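# Plug the hanging white connector into the headlamp socket

## Task

Take the white connector that dangles at the front corner of the car and push it into the socket beneath the headlamp, far enough that it latches with a click.

## Robot and tools

Robot: two arms, left_arm and right_arm, each ending in a five-joint-type dexterous hand (left hand on left_arm, right hand on right_arm, mirror images) with a wrist force sensor and a wrist camera. Cameras: cam_spot_left, cam_spot_right, cam_spot_wide, cam_corner, cam_left_wrist, cam_right_wrist.

Scene frame (all printed positions, metres): origin on the floor z = 0, beneath the midpoint between the two arm bases, which sit 0.90 m up. +x points forward (the direction both arms face), +z up, and left_arm is on the +y side. Printed hand positions and orientations can be a few centimetres off.

Hand point axes (right hand): +z runs out along straight fingers toward the tips, +x crosses the palm away from the thumb, +y points out of the palm face (palm surface at y = -0.062 m). On the left hand +x points toward the thumb instead. A rigid mast on the palm side near the wrist can strike objects.

The 48-number row (every number in [-1, 1], always all 48 even if one arm is idle): left_arm dx, dy, dz, rx, ry, rz; then 16 left-hand motor numbers; left current_limit; left speed; then the same 24 for right_arm and right hand. Pose numbers are offsets, not poses: they are measured from that arm's Hand target as it stood when the action (or move) began, along that Hand target's own axes. 1.0 equals 0.6 m of travel or 180 degrees; rx, ry, rz form a single rotation vector. All rows of one action count from the same start, so a repeated offset in a later call moves the arm further. Six zeros mean: go to (re-request) the current Hand target. The controller limits commanded orientation to 32 degrees from the measured one per step.

Hand motor order (16): index_mcp, index_abd, index_pip, index_dip, middle_mcp, middle_abd, middle_pip, middle_dip, ring_mcp, ring_abd, ring_pip, ring_dip, thumb_cmc, thumb_axl, thumb_mcp, thumb_ipl. These are absolute goal angles, scaled linearly between the hinge's stops; moving toward -1 bends/curls. Brackets give degrees at +1, at -1, and the straight value: _mcp (-18, +128; 0.75), _abd (-60, +60; 0.00), _pip (-29, +108; 0.58), _dip (-21, +117; 0.70), thumb_cmc (-20, +120; 0.71), thumb_axl (-27, +140; 0.68), thumb_mcp (-69, +109; 0.23), thumb_ipl (-77, +108; 0.17). A 0 is a real goal; to leave a hand unchanged, send back its hand_goal, hand_current_limit and hand_speed. Right hand only: ring_pip cannot be driven past +76.8 degrees (roughly number -0.545); lower values are treated as that. current_limit maps -1..+1 to 0..550 mA (floor 11 mA); very low values may leave fingers too weak to lift. speed sets set-point rate to (speed+1)/2 of 8.5 rad/s. Initial values: current_limit 0.4, speed -0.6; the last sent value persists.

Tools:
- execute_actions(actions, cameras): actions is a list of actions; each action is up to 15 rows, one per 1/30 s step; a short table repeats its final row to fill 15 steps. Each action lasts 0.5 s. Empty list returns state and images.
- move(target, speed, blend, stop_force, zero, blocking, cameras): straight-line path of each hand point to a target row (or list of up to 15 rows, all offsets from the same starting Hand targets). speed in m/s, 0.002 to 3.2, default 0.25 (turns up to twice that in rad/s). blend in m rounds corners. stop_force in N, 4 to 120, one value for both arms, ends an arm's path when its wrist sensor feels that much push against its motion; unreliable while rotating, and leave it out when backing off a contact. zero (default true) re-zeros moving arms first. blocking=false returns after 0.5 s (not allowed with stop_force). Paths do not avoid obstacles; keep them away from an arm's own base. Result adds a move: line (done, off_target, moving, held, fault) and limits (paced = clipped pose, held = steps withheld).
- wait(seconds 0 to 10); stop() brakes a running move; zoom_image(camera, region [x0,y0,x1,y1] pixels, at most 504x504, only on the newest images); zero_wrist_force(arm); finished_scene(scene 1 or 2), irreversible.

Results: end_effector_position, end_effector_quat_wxyz, velocities in the scene frame; Hand target (last commanded pose after clipping; the hand often rests short of it, so send the missing distance as an offset); Joint positions and torques (positive toward larger joint value); Wrist force and torque in the hand point axes, as force from the surface into the arm, plus a peak line; hand_goal, hand_measured, hand_current_ma (positive pushes toward -1), hand_state (moving, goal, blocked, overload).

Avoid: striking the car or other heavy/fixed objects (fails the scene); dropping the connector or releasing it while it moves; arm-to-arm contact or closing one hand on the other's fingers; commanding targets past a firm contact, since arms are stiff. Faults: net external force around 150 N or joint contact torque at its limit (elbow 132, wrist joints 47.5, shoulder 290 N m) stops the arm 10 s. A finger motor at 495 mA or more for 5 s shuts off for 10 s. Motors heat when holding loads, reaching far or pushing against unreachable poses; a MOTOR HOT line warns, and 85 °C brakes the arm for 30 to 60 s. Insert slowly with a modest stop_force, then back off to release the press, and confirm the plug stays seated before ending the scene.

Each tool is called after "Call:" by a JSON object that holds its "fn" and its "kwargs", one argument or row to a line.

## Session

Call:
{"fn": "execute_actions", "kwargs": {
  "actions": []
}}

Scene clock: 0.00 s.
left_arm: end_effector_position=(+0.1329, +0.5814, +1.2696) hand_goal=(+0.754, +0.000, +0.576, +0.696, +0.754, +0.000, +0.576, +0.696, +0.754, +0.000, +0.576, +0.696, +0.714, +0.678, +0.226, +0.168) hand_measured=(+0.754, +0.000, +0.576, +0.696, +0.754, +0.000, +0.576, +0.696, +0.754, +0.000, +0.576, +0.696, +0.714, +0.678, +0.226, +0.168) hand_current_ma=(+0, +0, +0, +0, +0, +0, +0, +0, +0, +0, +0, +0, +0, +0, +0, +0) hand_state=(goal, goal, goal, goal, goal, goal, goal, goal, goal, goal, goal, goal, goal, goal, goal, goal) hand_current_limit=0.40 hand_speed=-0.60 end_effector_quat_wxyz=(-0.075, +0.005, +0.934, -0.349) | right_arm: end_effector_position=(+0.1231, -0.4662, +1.2408) hand_goal=(+0.754, +0.000, +0.576, +0.696, +0.754, +0.000, +0.576, +0.696, +0.754, +0.000, +0.576, +0.696, +0.714, +0.678, +0.226, +0.168) hand_measured=(+0.754, +0.000, +0.576, +0.696, +0.754, +0.000, +0.576, +0.696, +0.754, +0.000, +0.576, +0.696, +0.714, +0.678, +0.226, +0.168) hand_current_ma=(+0, +0, +0, +0, +0, +0, +0, +0, +0, +0, +0, +0, +0, +0, +0, +0) hand_state=(goal, goal, goal, goal, goal, goal, goal, goal, goal, goal, goal, goal, goal, goal, goal, goal) hand_current_limit=0.40 hand_speed=-0.60 end_effector_quat_wxyz=(-0.067, -0.172, +0.918, -0.351)
Joint positions: left_arm=[-0.273 -2.06 2.254 1.328 2.3 1.29] | right_arm=[0.066 -2.06 2.319 1.374 2.3 1.29]
Joint velocities: within noise
Joint torques (N m): no reading
Wrist force (N): no reading
Wrist torque (N m): no reading
Wrist force, peak (N): no reading
Hand target: left_arm +0.1329, +0.5814, +1.2696; -0.075, +0.005, +0.934, -0.349 | right_arm +0.1231, -0.4662, +1.2408; -0.067, -0.172, +0.918, -0.351
camera_calibration:
cam_left_wrist: T_world_to_cam=[[0.747225, -0.564692, 0.350395, -0.24236], [-0.306164, 0.175459, 0.935669, -1.29894], [-0.589845, -0.806435, -0.0417808, 0.723908], [0, 0, 0, 1]] pos_world=[0.210401, 0.674837, 1.33055]
cam_right_wrist: T_world_to_cam=[[0.486009, 0.651745, -0.582258, 0.994534], [0.590575, 0.246184, 0.768515, -0.963536], [0.644218, -0.717371, -0.265257, 0.042511], [0, 0, 0, 1]] pos_world=[0.0583014, -0.38048, 1.33084]

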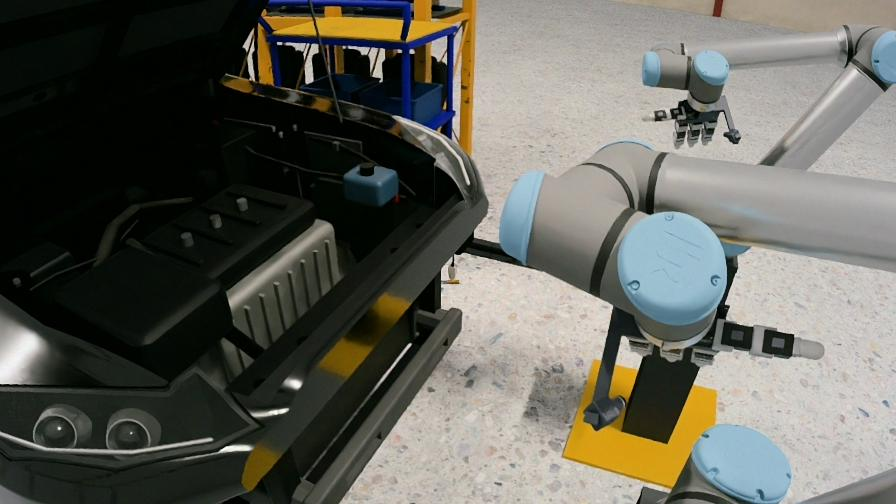

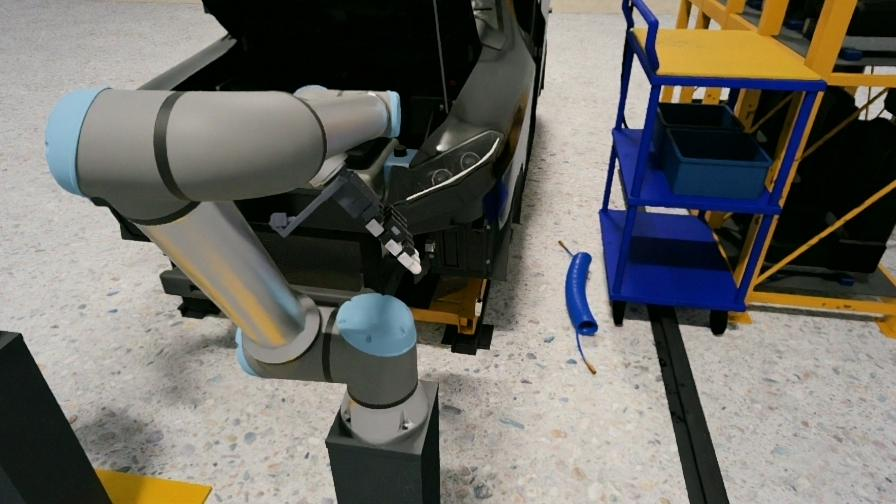

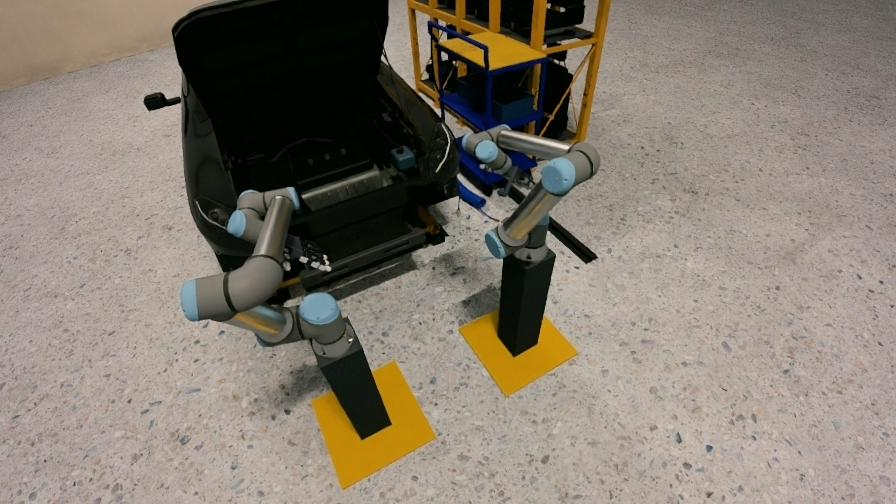

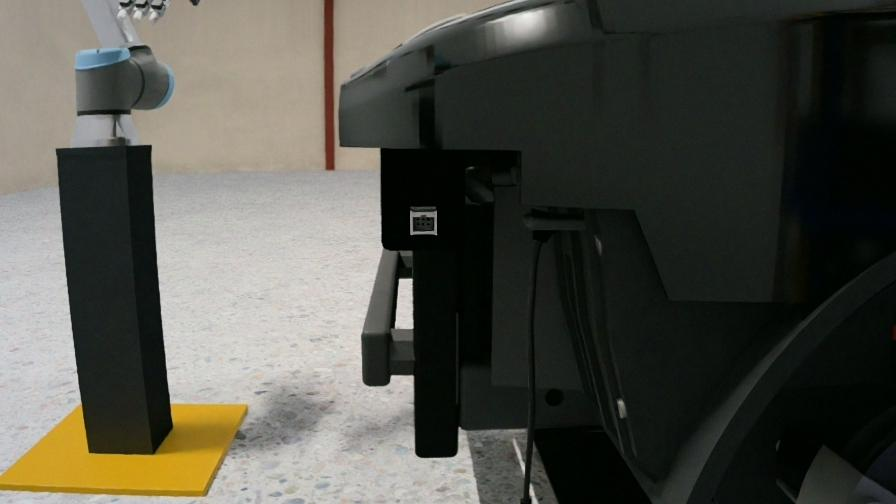

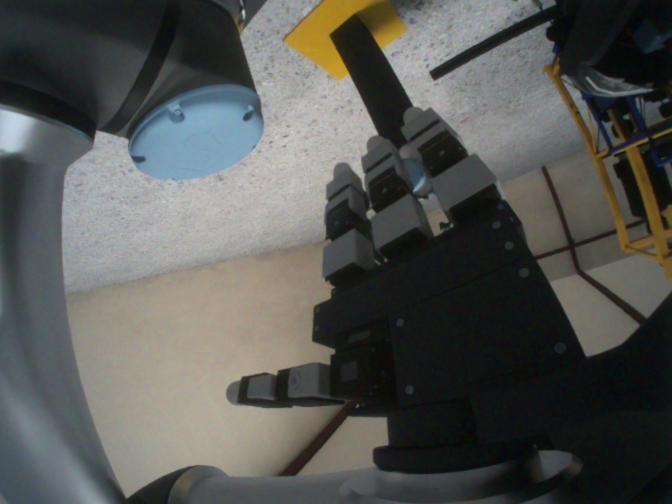

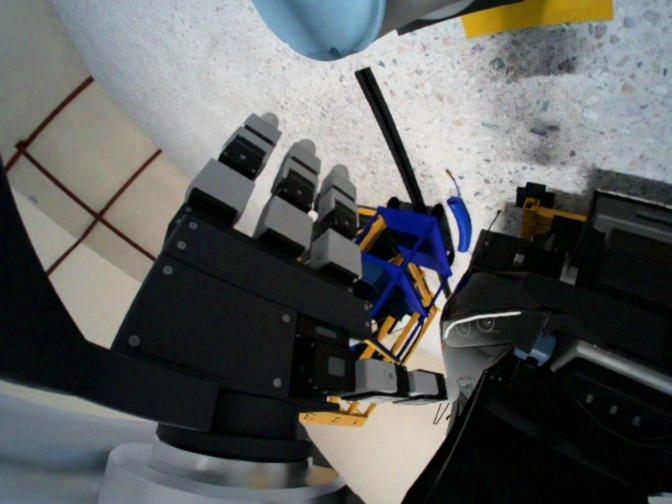

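Call:
{"fn": "zoom_image", "kwargs": {
  "camera": "cam_corner",
  "region": [370, 170, 480, 280]
}}

Call:
{"fn": "zoom_image", "kwargs": {
  "camera": "cam_corner",
  "region": [440, 200, 640, 504]
}}

Call:
{"fn": "zoom_image", "kwargs": {
  "camera": "cam_spot_left",
  "region": [400, 220, 500, 320]
}}

Call:
{"fn": "zoom_image", "kwargs": {
  "camera": "cam_spot_right",
  "region": [380, 180, 540, 340]
}}

Call:
{"fn": "zoom_image", "kwargs": {
  "camera": "cam_right_wrist",
  "region": [400, 150, 560, 310]
}}

Scaled by 4.582 from the camera's 896x504 image, which has a finer 1280x720 frame.

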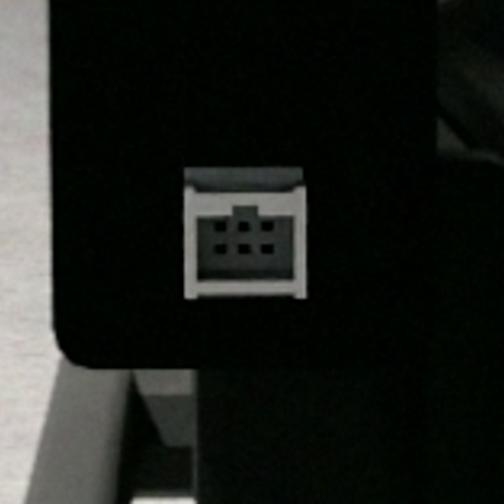

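Scaled by 1.658 from the camera's 896x504 image, which has a finer 1280x720 frame.

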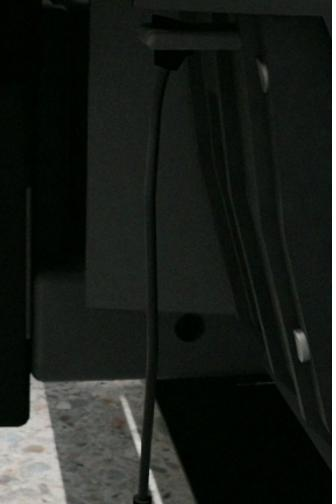

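Scaled by 5.040 from the camera's 896x504 image, which has a finer 1280x720 frame.

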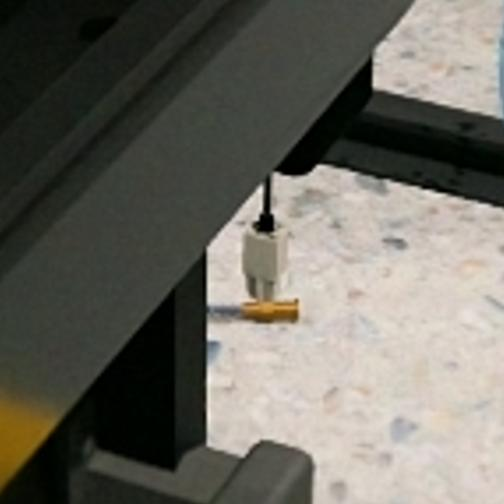

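Scaled by 3.150 from the camera's 896x504 image, which has a finer 1280x720 frame.

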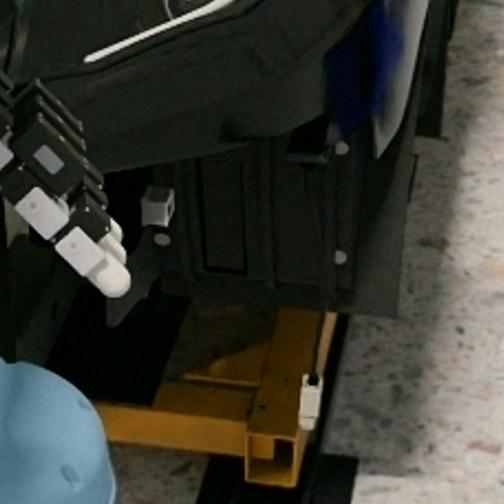

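Scaled by 3.150 from the camera's 672x504 image, which has a finer 960x720 frame.

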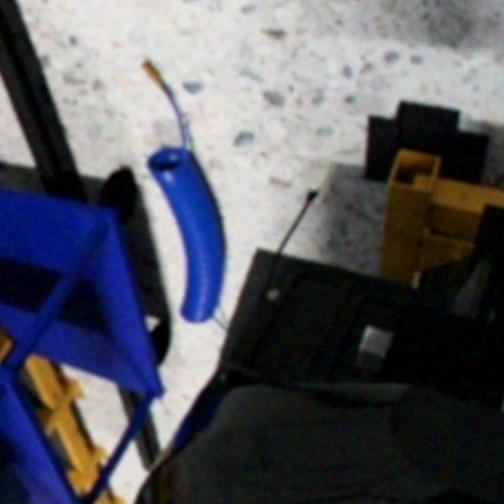

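Call:
{"fn": "move", "kwargs": {
  "target": [0,0,0,0,0,0,0.754,0,0.576,0.696,0.754,0,0.576,0.696,0.754,0,0.576,0.696,0.714,0.678,0.226,0.168,0.4,-0.6, -0.5519,-0.085,0.0934,0.0244,-0.0621,-0.0745,0.754,0,0.576,0.696,0.754,0,0.576,0.696,0.754,0,0.576,0.696,0.714,0.678,0.226,0.168,0.4,-0.6],
  "speed": 0.25
}}

Scene clock: 84.60 s.
left_arm: end_effector_position=(+0.1329, +0.5814, +1.2696) hand_goal=(+0.754, +0.000, +0.576, +0.696, +0.754, +0.000, +0.576, +0.696, +0.754, +0.000, +0.576, +0.696, +0.714, +0.678, +0.226, +0.168) hand_measured=(+0.750, +0.000, +0.576, +0.696, +0.750, +0.000, +0.576, +0.696, +0.750, +0.000, +0.576, +0.696, +0.710, +0.678, +0.226, +0.168) hand_current_ma=(-1, +0, +0, +0, -1, +0, +0, +0, +0, +0, +0, +0, +0, +0, +0, +0) hand_state=(goal, goal, goal, goal, goal, goal, goal, goal, goal, goal, goal, goal, goal, goal, goal, goal) hand_current_limit=0.40 hand_speed=-0.60 end_effector_quat_wxyz=(-0.075, +0.005, +0.934, -0.349) | right_arm: end_effector_position=(+0.4500, -0.4502, +1.1502) hand_goal=(+0.754, +0.000, +0.576, +0.696, +0.754, +0.000, +0.576, +0.696, +0.754, +0.000, +0.576, +0.696, +0.714, +0.678, +0.226, +0.168) hand_measured=(+0.748, +0.000, +0.576, +0.696, +0.750, +0.000, +0.576, +0.696, +0.750, +0.000, +0.576, +0.696, +0.710, +0.678, +0.224, +0.168) hand_current_ma=(-4, +0, +0, +0, -3, +0, +0, +0, -3, +0, +0, +0, -2, +0, -1, +0) hand_state=(goal, goal, goal, goal, goal, goal, goal, goal, goal, goal, goal, goal, goal, goal, goal, goal) hand_current_limit=0.40 hand_speed=-0.60 end_effector_quat_wxyz=(-0.011, -0.313, +0.880, -0.357)
Joint positions: left_arm=[-0.273 -2.06 2.254 1.328 2.3 1.29] | right_arm=[0.054 -1.483 1.98 0.85 2.273 0.858]
Joint torques (N m): left_arm=[1.49 4.14 -37.27 3.5 1.46 -0.34] | right_arm=[8.7 -25.64 -38.22 2.09 4.39 -0.69]
Wrist force (N): left_arm=[0.1 -0.1 0.2] | right_arm=[-0.3 0.4 0.1]
Wrist torque (N m): left_arm=[-0.02 0.00 0.01] | right_arm=[0.07 0.09 -0.02]
Wrist force, peak (N): left_arm=[-0.5 -0.1 -0.2] | right_arm=[-2.9 -0.8 1.2]
Hand target: left_arm +0.1329, +0.5814, +1.2696; -0.075, +0.005, +0.934, -0.349 | right_arm +0.4501, -0.4502, +1.1502; -0.011, -0.313, +0.880, -0.357
Off the commanded pose: left_arm 0.000 m, 0 deg | right_arm 0.000 m, 0 deg.
move: done

Call:
{"fn": "move", "kwargs": {
  "target": [0,0,0,0,0,0,0.754,0,0.576,0.696,0.754,0,0.576,0.696,0.754,0,0.576,0.696,0.714,0.678,0.226,0.168,0.4,-0.6, -0.0444,0.0228,0.5821,0.3403,-0.1173,-0.2477,0.754,0,0.576,0.696,0.754,0,0.576,0.696,0.754,0,0.576,0.696,0.714,0.678,0.226,0.168,0.4,-0.6],
  "speed": 0.3
}}

Call:
{"fn": "move", "kwargs": {
  "target": [0,0,0,0,0,0,0.754,0,0.576,0.696,0.754,0,0.576,0.696,0.754,0,0.576,0.696,0.714,0.678,0.226,0.168,0.4,-0.6, -0.1002,0.504,0.2773,0.3403,-0.1173,-0.2477,0.754,0,0.576,0.696,0.754,0,0.576,0.696,0.754,0,0.576,0.696,0.714,0.678,0.226,0.168,0.4,-0.6],
  "speed": 0.3,
  "cameras": ["cam_right_wrist", "cam_corner"]
}}

Scene clock: 101.83 s.
left_arm: end_effector_position=(+0.1329, +0.5814, +1.2696) hand_goal=(+0.754, +0.000, +0.576, +0.696, +0.754, +0.000, +0.576, +0.696, +0.754, +0.000, +0.576, +0.696, +0.714, +0.678, +0.226, +0.168) hand_measured=(+0.750, +0.000, +0.576, +0.696, +0.750, +0.000, +0.576, +0.696, +0.750, +0.000, +0.576, +0.696, +0.710, +0.678, +0.226, +0.168) hand_current_ma=(-1, +0, +0, +0, -1, +0, +0, +0, +0, +0, +0, +0, +0, +0, +0, +0) hand_state=(goal, goal, goal, goal, goal, goal, goal, goal, goal, goal, goal, goal, goal, goal, goal, goal) hand_current_limit=0.40 hand_speed=-0.60 end_effector_quat_wxyz=(-0.075, +0.005, +0.934, -0.349) | right_arm: end_effector_position=(+0.5351, -0.6503, +0.8753) hand_goal=(+0.754, +0.000, +0.576, +0.696, +0.754, +0.000, +0.576, +0.696, +0.754, +0.000, +0.576, +0.696, +0.714, +0.678, +0.226, +0.168) hand_measured=(+0.746, +0.000, +0.576, +0.696, +0.748, +0.000, +0.576, +0.696, +0.748, +0.000, +0.576, +0.696, +0.708, +0.678, +0.224, +0.168) hand_current_ma=(-6, +0, +0, +0, -4, +0, +0, +0, -4, +0, +0, +0, -4, +0, -1, +0) hand_state=(goal, goal, goal, goal, goal, goal, goal, goal, goal, goal, goal, goal, goal, goal, goal, goal) hand_current_limit=0.40 hand_speed=-0.60 end_effector_quat_wxyz=(-0.167, +0.625, -0.394, +0.653)
Joint positions: left_arm=[-0.273 -2.06 2.254 1.328 2.3 1.29] | right_arm=[-0.533 -1.238 2.667 -1.336 1.35 -0.779]
Joint torques (N m): left_arm=[0.44 4 -37.79 3.59 1.78 -0.18] | right_arm=[-8.54 -22.05 -19.05 -4.39 -2.97 -2.25]
Wrist force (N): left_arm=[0.2 0.0 -0.1] | right_arm=[-2.8 0.9 -1.5]
Wrist torque (N m): left_arm=[0.02 -0.02 0.02] | right_arm=[0.24 0.35 -0.21]
Wrist force, peak (N): left_arm=[0.3 0.4 -0.3] | right_arm=[-3.2 2.3 -1.0]
Hand target: left_arm +0.1329, +0.5814, +1.2696; -0.075, +0.005, +0.934, -0.349 | right_arm +0.5352, -0.6503, +0.8753; -0.167, +0.625, -0.393, +0.653
Off the commanded pose: left_arm 0.000 m, 0 deg | right_arm 0.000 m, 0 deg.
move: done

Scene clock: 104.83 s.
left_arm: end_effector_position=(+0.1329, +0.5814, +1.2696) hand_goal=(+0.754, +0.000, +0.576, +0.696, +0.754, +0.000, +0.576, +0.696, +0.754, +0.000, +0.576, +0.696, +0.714, +0.678, +0.226, +0.168) hand_measured=(+0.750, +0.000, +0.576, +0.696, +0.750, +0.000, +0.576, +0.696, +0.750, +0.000, +0.576, +0.696, +0.710, +0.678, +0.226, +0.168) hand_current_ma=(-1, +0, +0, +0, -1, +0, +0, +0, +0, +0, +0, +0, +0, +0, +0, +0) hand_state=(goal, goal, goal, goal, goal, goal, goal, goal, goal, goal, goal, goal, goal, goal, goal, goal) hand_current_limit=0.40 hand_speed=-0.60 end_effector_quat_wxyz=(-0.075, +0.005, +0.934, -0.349) | right_arm: end_effector_position=(+0.6201, -0.8503, +0.6004) hand_goal=(+0.754, +0.000, +0.576, +0.696, +0.754, +0.000, +0.576, +0.696, +0.754, +0.000, +0.576, +0.696, +0.714, +0.678, +0.226, +0.168) hand_measured=(+0.752, +0.002, +0.576, +0.696, +0.752, +0.002, +0.576, +0.696, +0.752, +0.002, +0.576, +0.696, +0.712, +0.678, +0.224, +0.168) hand_current_ma=(-1, +1, +0, +0, -1, +1, +0, +0, -1, +1, +0, +0, -1, +0, -1, +0) hand_state=(goal, goal, goal, goal, goal, goal, goal, goal, goal, goal, goal, goal, goal, goal, goal, goal) hand_current_limit=0.40 hand_speed=-0.60 end_effector_quat_wxyz=(-0.270, +0.653, +0.271, +0.653) end_effector_velocity=(+0.000, +0.001, +0.000) end_effector_angular_velocity=(+0.003, +0.000, -0.001)
Joint positions: left_arm=[-0.273 -2.06 2.254 1.328 2.3 1.29] | right_arm=[-1.134 -0.39 2.011 -1.622 -0.348 -1.571]
Joint velocities: left_arm=[within noise] | right_arm=[0 0 0 0.006 0.001 -0.004]
Joint torques (N m): left_arm=[0.88 2.66 -37.8 3.39 1.39 -0.26] | right_arm=[12.34 -89.27 4 2.58 2.78 -3.07]
Wrist force (N): left_arm=[0.2 0.1 0.1] | right_arm=[-2.3 1.0 -1.9]
Wrist torque (N m): left_arm=[0.00 -0.02 0.02] | right_arm=[0.27 0.39 -0.09]
Wrist force, peak (N): left_arm=[-0.4 0.3 0.3] | right_arm=[-2.6 1.4 -2.2]
Hand target: left_arm +0.1329, +0.5814, +1.2696; -0.075, +0.005, +0.934, -0.349 | right_arm +0.6201, -0.8503, +0.6004; -0.270, +0.653, +0.271, +0.653
Off the commanded pose: left_arm 0.000 m, 0 deg | right_arm 0.000 m, 0 deg.
move: done
camera_calibration:
cam_right_wrist: T_world_to_cam=[[0.449553, -0.454584, -0.768932, -0.17557], [-0.88989, -0.153291, -0.429647, 0.627356], [0.07744, 0.877414, -0.473442, 1.10947], [0, 0, 0, 1]] pos_world=[0.551289, -0.957105, 0.659809]
Images, in order (width x height): cam_corner 896x504, cam_right_wrist 672x504.

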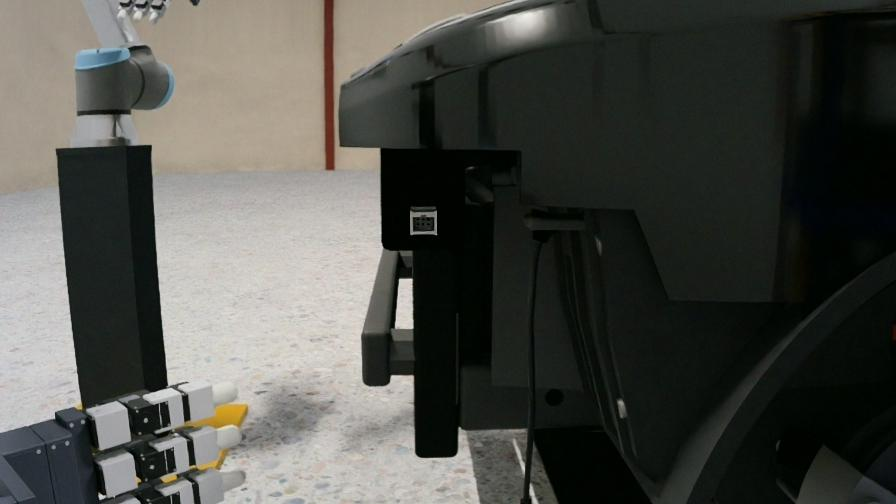

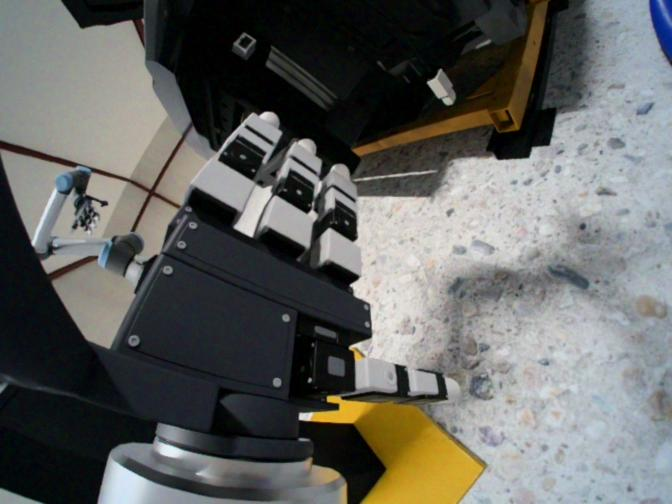

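Call:
{"fn": "zoom_image", "kwargs": {
  "camera": "cam_right_wrist",
  "region": [395, 45, 485, 125]
}}

Call:
{"fn": "zoom_image", "kwargs": {
  "camera": "cam_right_wrist",
  "region": [215, 15, 275, 75]
}}

Scaled by 5.600 from the camera's 672x504 image, which has a finer 960x720 frame.

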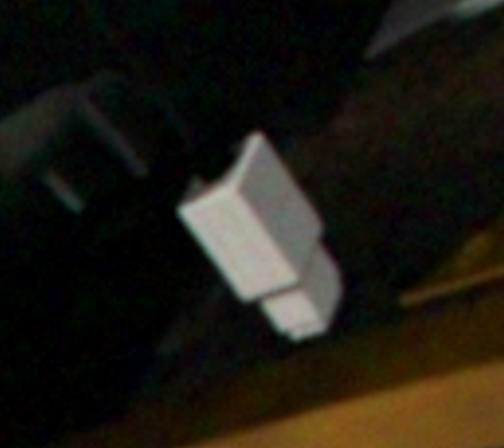

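Scaled by 8.400 from the camera's 672x504 image, which has a finer 960x720 frame.

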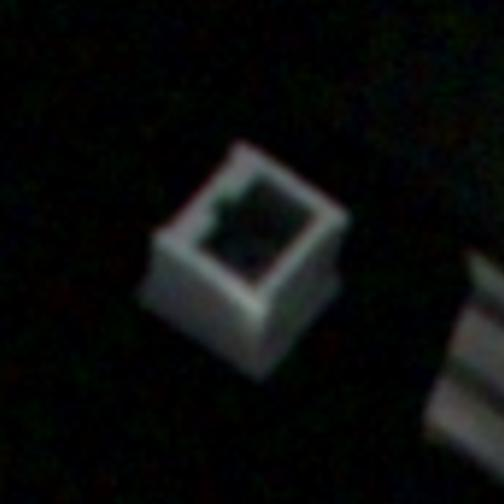

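Call:
{"fn": "move", "kwargs": {
  "target": [0,0,0,0,0,0,0.754,0,0.576,0.696,0.754,0,0.576,0.696,0.754,0,0.576,0.696,0.714,0.678,0.226,0.168,0.4,-0.6, -0.2333,0.0589,0.3653,0,0,0,0.754,0,0.576,0.696,0.754,0,0.576,0.696,0.754,0,0.576,0.696,0.714,0.678,0.226,0.168,0.4,-0.6],
  "speed": 0.25,
  "cameras": ["cam_right_wrist", "cam_corner"]
}}

Call:
{"fn": "zoom_image", "kwargs": {
  "camera": "cam_right_wrist",
  "region": [300, 20, 420, 140]
}}

Scene clock: 127.37 s.
left_arm: end_effector_position=(+0.1329, +0.5814, +1.2696) hand_goal=(+0.754, +0.000, +0.576, +0.696, +0.754, +0.000, +0.576, +0.696, +0.754, +0.000, +0.576, +0.696, +0.714, +0.678, +0.226, +0.168) hand_measured=(+0.750, +0.000, +0.576, +0.696, +0.750, +0.000, +0.576, +0.696, +0.750, +0.000, +0.576, +0.696, +0.710, +0.678, +0.226, +0.168) hand_current_ma=(-1, +0, +0, +0, -1, +0, +0, +0, +0, +0, +0, +0, +0, +0, +0, +0) hand_state=(goal, goal, goal, goal, goal, goal, goal, goal, goal, goal, goal, goal, goal, goal, goal, goal) hand_current_limit=0.40 hand_speed=-0.60 end_effector_quat_wxyz=(-0.075, +0.005, +0.934, -0.349) | right_arm: end_effector_position=(+0.8002, -0.7206, +0.4604) hand_goal=(+0.754, +0.000, +0.576, +0.696, +0.754, +0.000, +0.576, +0.696, +0.754, +0.000, +0.576, +0.696, +0.714, +0.678, +0.226, +0.168) hand_measured=(+0.752, +0.002, +0.576, +0.696, +0.752, +0.002, +0.576, +0.696, +0.752, +0.002, +0.576, +0.696, +0.712, +0.678, +0.224, +0.168) hand_current_ma=(-1, +1, +0, +0, -1, +1, +0, +0, -1, +1, +0, +0, -1, +0, -1, +0) hand_state=(goal, goal, goal, goal, goal, goal, goal, goal, goal, goal, goal, goal, goal, goal, goal, goal) hand_current_limit=0.40 hand_speed=-0.60 end_effector_quat_wxyz=(-0.270, +0.653, +0.271, +0.654) end_effector_velocity=(+0.001, +0.000, +0.000) end_effector_angular_velocity=(+0.001, +0.000, +0.000)
Joint positions: left_arm=[-0.273 -2.06 2.254 1.328 2.3 1.29] | right_arm=[-0.745 -0.153 1.72 -1.575 0.041 -1.564]
Joint velocities: left_arm=[within noise] | right_arm=[0 0 0 -0.004 0 0.005]
Joint torques (N m): left_arm=[0.57 5.61 -37.72 3.39 1.44 -0.31] | right_arm=[14.72 -108.17 -3.11 -3.06 2.04 3.91]
Wrist force (N): left_arm=[0.3 0.0 -0.1] | right_arm=[-2.1 0.3 -2.2]
Wrist torque (N m): left_arm=[0.01 -0.03 0.02] | right_arm=[0.26 0.25 0.11]
Wrist force, peak (N): left_arm=[0.4 -0.1 0.5] | right_arm=[-3.9 1.2 0.1]
Hand target: left_arm +0.1329, +0.5814, +1.2696; -0.075, +0.005, +0.934, -0.349 | right_arm +0.8002, -0.7205, +0.4604; -0.270, +0.653, +0.271, +0.653
Off the commanded pose: left_arm 0.000 m, 0 deg | right_arm 0.000 m, 0 deg.
move: done
camera_calibration:
cam_right_wrist: T_world_to_cam=[[0.450345, -0.454253, -0.768663, -0.30575], [-0.889455, -0.153192, -0.430584, 0.747565], [0.0778406, 0.877603, -0.473027, 0.915035], [0, 0, 0, 1]] pos_world=[0.731392, -0.827404, 0.519706]
Images, in order (width x height): cam_corner 896x504, cam_right_wrist 672x504.

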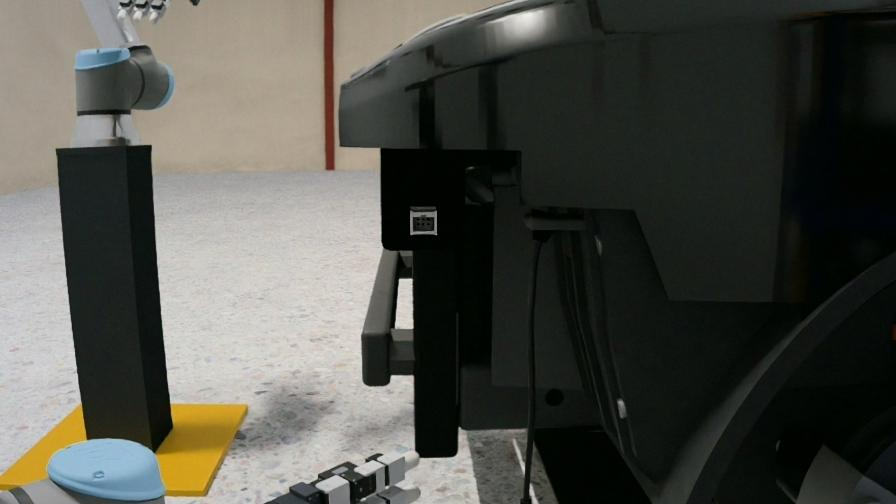

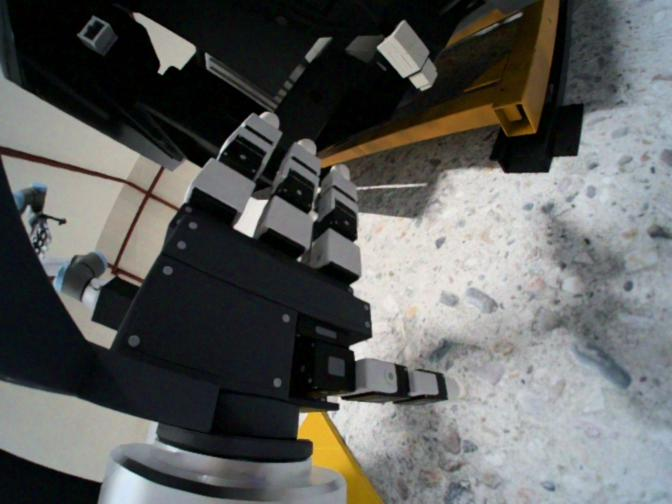

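Scaled by 4.200 from the camera's 672x504 image, which has a finer 960x720 frame.

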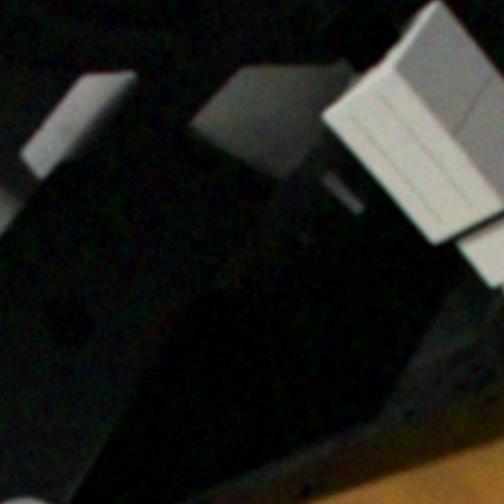

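Call:
{"fn": "execute_actions", "kwargs": {
  "actions": [],
  "cameras": ["cam_right_wrist", "cam_corner", "cam_spot_right"]
}}

Call:
{"fn": "zoom_image", "kwargs": {
  "camera": "cam_right_wrist",
  "region": [340, 0, 480, 120]
}}

Call:
{"fn": "zoom_image", "kwargs": {
  "camera": "cam_corner",
  "region": [470, 430, 580, 504]
}}

Scene clock: 154.67 s.
left_arm: end_effector_position=(+0.1329, +0.5814, +1.2696) hand_goal=(+0.754, +0.000, +0.576, +0.696, +0.754, +0.000, +0.576, +0.696, +0.754, +0.000, +0.576, +0.696, +0.714, +0.678, +0.226, +0.168) hand_measured=(+0.750, +0.000, +0.576, +0.696, +0.750, +0.000, +0.576, +0.696, +0.750, +0.000, +0.576, +0.696, +0.710, +0.678, +0.226, +0.168) hand_current_ma=(-1, +0, +0, +0, -1, +0, +0, +0, +0, +0, +0, +0, +0, +0, +0, +0) hand_state=(goal, goal, goal, goal, goal, goal, goal, goal, goal, goal, goal, goal, goal, goal, goal, goal) hand_current_limit=0.40 hand_speed=-0.60 end_effector_quat_wxyz=(-0.075, +0.005, +0.934, -0.349) | right_arm: end_effector_position=(+0.8002, -0.7205, +0.4604) hand_goal=(+0.754, +0.000, +0.576, +0.696, +0.754, +0.000, +0.576, +0.696, +0.754, +0.000, +0.576, +0.696, +0.714, +0.678, +0.226, +0.168) hand_measured=(+0.752, +0.002, +0.576, +0.696, +0.752, +0.002, +0.576, +0.696, +0.752, +0.002, +0.576, +0.696, +0.712, +0.678, +0.224, +0.168) hand_current_ma=(-1, +1, +0, +0, -1, +1, +0, +0, -1, +1, +0, +0, -1, +0, -1, +0) hand_state=(goal, goal, goal, goal, goal, goal, goal, goal, goal, goal, goal, goal, goal, goal, goal, goal) hand_current_limit=0.40 hand_speed=-0.60 end_effector_quat_wxyz=(-0.270, +0.653, +0.271, +0.654)
Joint positions: left_arm=[-0.273 -2.06 2.254 1.328 2.3 1.29] | right_arm=[-0.745 -0.153 1.72 -1.575 0.041 -1.564]
Joint velocities: within noise
Joint torques (N m): left_arm=[1.41 4.47 -37.57 3.5 1.65 -0.37] | right_arm=[13.94 -108.57 10.14 -2.72 2.72 3.75]
Wrist force (N): left_arm=[-0.1 -0.2 0.1] | right_arm=[-2.3 0.4 -2.2]
Wrist torque (N m): left_arm=[-0.03 0.02 -0.01] | right_arm=[0.27 0.27 -0.01]
Wrist force, peak (N): left_arm=[-0.1 0.4 0.5] | right_arm=[-2.9 0.6 -2.4]
Hand target: left_arm +0.1329, +0.5814, +1.2696; -0.075, +0.005, +0.934, -0.349 | right_arm +0.8002, -0.7205, +0.4604; -0.270, +0.653, +0.271, +0.653
Off the commanded pose: left_arm 0.000 m, 0 deg | right_arm 0.000 m, 0 deg.
camera_calibration:
cam_right_wrist: T_world_to_cam=[[0.450248, -0.454126, -0.768795, -0.305505], [-0.889513, -0.153163, -0.430474, 0.747575], [0.0777381, 0.877673, -0.472912, 0.915109], [0, 0, 0, 1]] pos_world=[0.731392, -0.827403, 0.519706]
Images, in order (width x height): cam_spot_right 896x504, cam_corner 896x504, cam_right_wrist 672x504.

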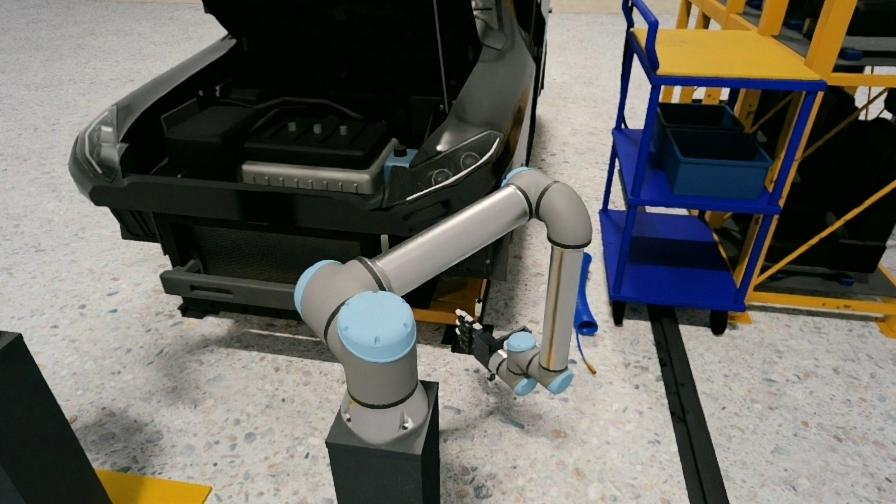

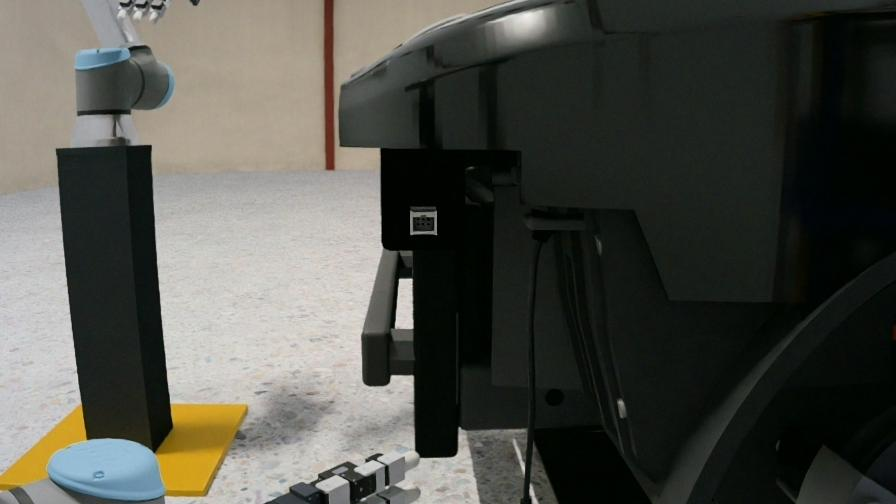

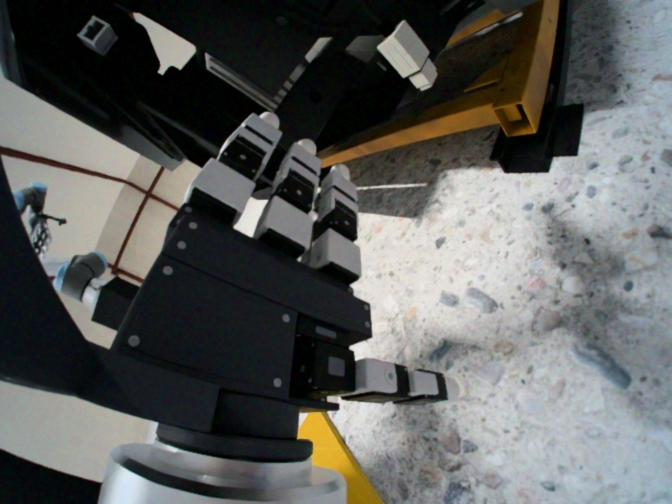

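Scaled by 3.600 from the camera's 672x504 image, which has a finer 960x720 frame.

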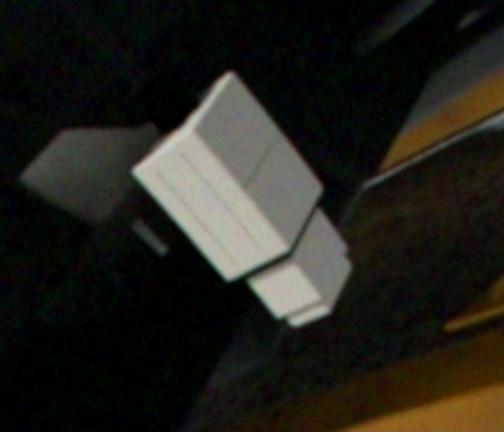

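Scaled by 4.582 from the camera's 896x504 image, which has a finer 1280x720 frame.

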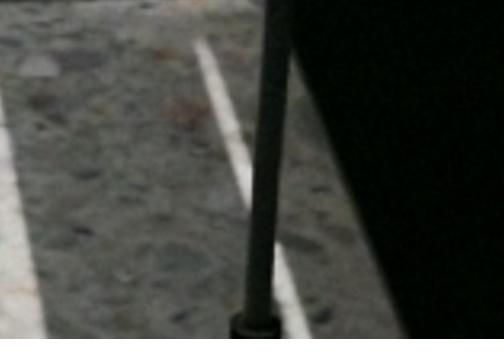

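Call:
{"fn": "zoom_image", "kwargs": {
  "camera": "cam_right_wrist",
  "region": [370, 10, 440, 95]
}}

Call:
{"fn": "zoom_image", "kwargs": {
  "camera": "cam_corner",
  "region": [400, 200, 450, 245]
}}

Call:
{"fn": "zoom_image", "kwargs": {
  "camera": "cam_right_wrist",
  "region": [60, 0, 140, 70]
}}

Scaled by 5.929 from the camera's 672x504 image, which has a finer 960x720 frame.

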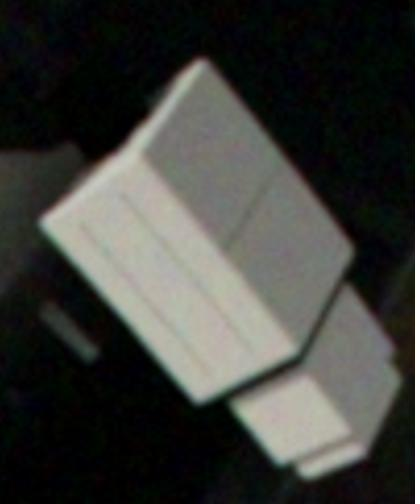

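Scaled by 10.080 from the camera's 896x504 image, which has a finer 1280x720 frame.

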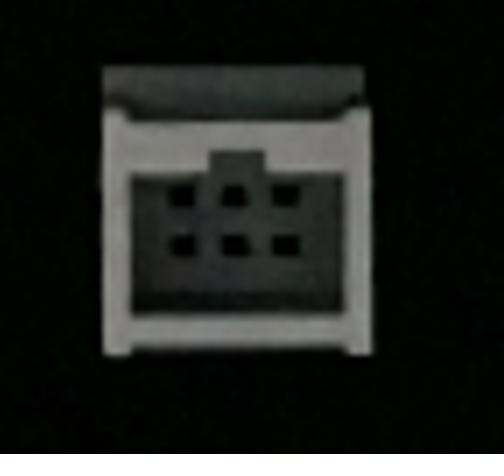

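Scaled by 6.300 from the camera's 672x504 image, which has a finer 960x720 frame.

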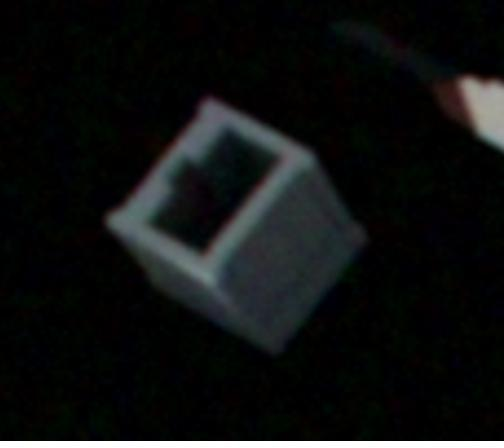

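Call:
{"fn": "move", "kwargs": {
  "target": [0,0,0,0,0,0,0.754,0,0.576,0.696,0.754,0,0.576,0.696,0.754,0,0.576,0.696,0.714,0.678,0.226,0.168,0.4,-0.6,0.011,0.2315,0.0514,0.25,0,0,0.754,0,0.576,0.696,0.754,0,0.576,0.696,0.754,0,0.576,0.696,0.714,0.678,0.226,0.168,0.4,-0.6],
  "speed": 0.2,
  "cameras": ["cam_right_wrist", "cam_corner"]
}}

Call:
{"fn": "zoom_image", "kwargs": {
  "camera": "cam_right_wrist",
  "region": [300, 0, 460, 150]
}}

Scene clock: 221.27 s.
left_arm: end_effector_position=(+0.1329, +0.5814, +1.2696) hand_goal=(+0.754, +0.000, +0.576, +0.696, +0.754, +0.000, +0.576, +0.696, +0.754, +0.000, +0.576, +0.696, +0.714, +0.678, +0.226, +0.168) hand_measured=(+0.750, +0.000, +0.576, +0.696, +0.750, +0.000, +0.576, +0.696, +0.750, +0.000, +0.576, +0.696, +0.710, +0.678, +0.226, +0.168) hand_current_ma=(-1, +0, +0, +0, -1, +0, +0, +0, +0, +0, +0, +0, +0, +0, +0, +0) hand_state=(goal, goal, goal, goal, goal, goal, goal, goal, goal, goal, goal, goal, goal, goal, goal, goal) hand_current_limit=0.40 hand_speed=-0.60 end_effector_quat_wxyz=(-0.075, +0.005, +0.934, -0.349) | right_arm: end_effector_position=(+0.9202, -0.7967, +0.4671) hand_goal=(+0.754, +0.000, +0.576, +0.696, +0.754, +0.000, +0.576, +0.696, +0.754, +0.000, +0.576, +0.696, +0.714, +0.678, +0.226, +0.168) hand_measured=(+0.752, +0.002, +0.576, +0.696, +0.752, +0.002, +0.576, +0.696, +0.752, +0.002, +0.576, +0.696, +0.712, +0.678, +0.224, +0.168) hand_current_ma=(-1, +1, +0, +0, -1, +1, +0, +0, -1, +1, +0, +0, -1, +0, -1, +0) hand_state=(goal, goal, goal, goal, goal, goal, goal, goal, goal, goal, goal, goal, goal, goal, goal, goal) hand_current_limit=0.40 hand_speed=-0.60 end_effector_quat_wxyz=(+0.499, -0.500, -0.500, -0.500)
Joint positions: left_arm=[-0.273 -2.06 2.254 1.328 2.3 1.29] | right_arm=[-0.714 0.02 0.911 -0.933 -0.714 -1.57]
Joint torques (N m): left_arm=[0.89 4.08 -37.59 3.25 1.59 -0.46] | right_arm=[-13.05 -124.31 -34.73 2.72 -1.11 3.2]
Wrist force (N): left_arm=[0.1 0.3 0.1] | right_arm=[-2.8 0.7 -2.3]
Wrist torque (N m): left_arm=[0.04 -0.01 0.01] | right_arm=[0.29 0.37 0.08]
Wrist force, peak (N): left_arm=[-0.1 0.5 0.1] | right_arm=[-2.3 1.9 -3.2]
Hand target: left_arm +0.1329, +0.5814, +1.2696; -0.075, +0.005, +0.934, -0.349 | right_arm +0.9202, -0.7970, +0.4672; +0.499, -0.500, -0.500, -0.500
Off the commanded pose: left_arm 0.000 m, 0 deg | right_arm 0.000 m, 0 deg.
move: done
camera_calibration:
cam_right_wrist: T_world_to_cam=[[0.638928, -0.00406067, -0.769255, -0.203741], [-0.521002, -0.738007, -0.428839, 0.0396216], [-0.565974, 0.674781, -0.473649, 1.40684], [0, 0, 0, 1]] pos_world=[0.947055, -0.920896, 0.526611]
Images, in order (width x height): cam_corner 896x504, cam_right_wrist 672x504.

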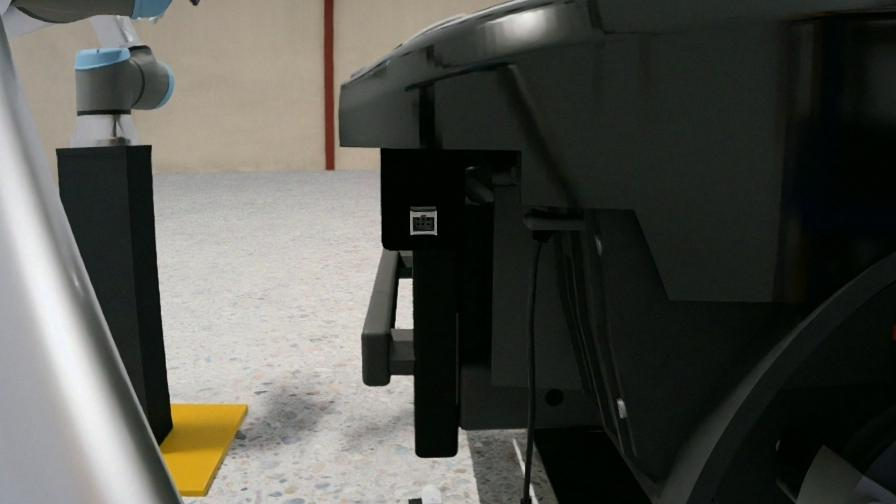

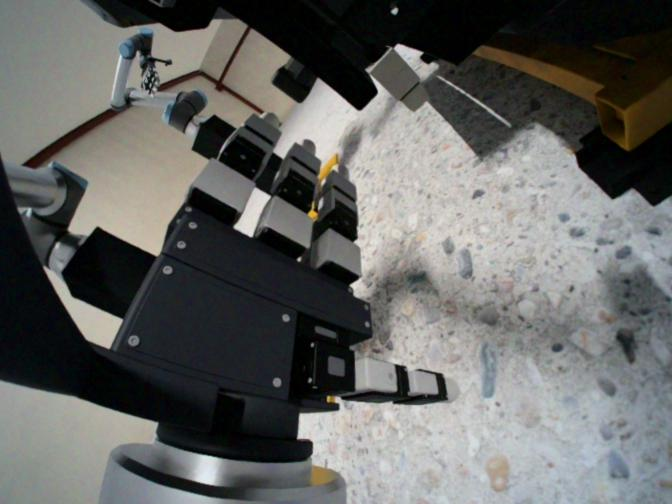

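Scaled by 3.150 from the camera's 672x504 image, which has a finer 960x720 frame.

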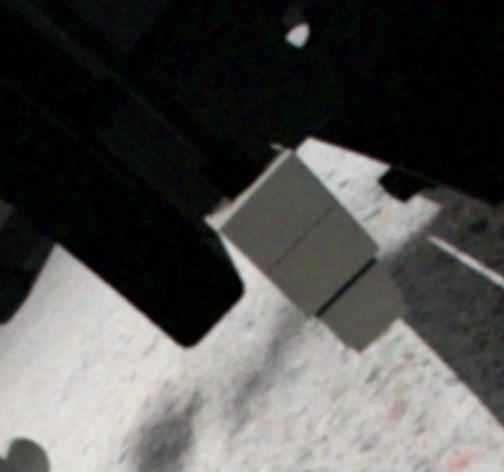

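Call:
{"fn": "zoom_image", "kwargs": {
  "camera": "cam_right_wrist",
  "region": [360, 40, 440, 120]
}}

Scaled by 6.300 from the camera's 672x504 image, which has a finer 960x720 frame.

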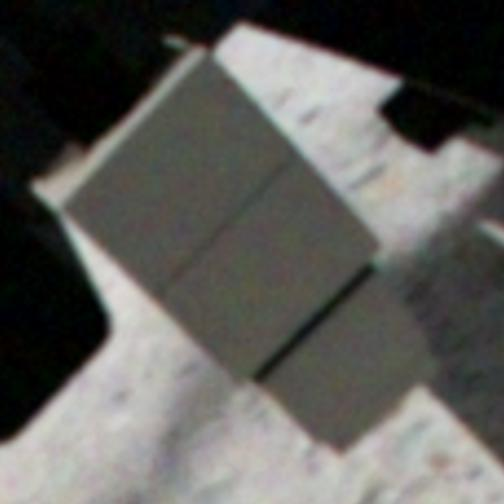

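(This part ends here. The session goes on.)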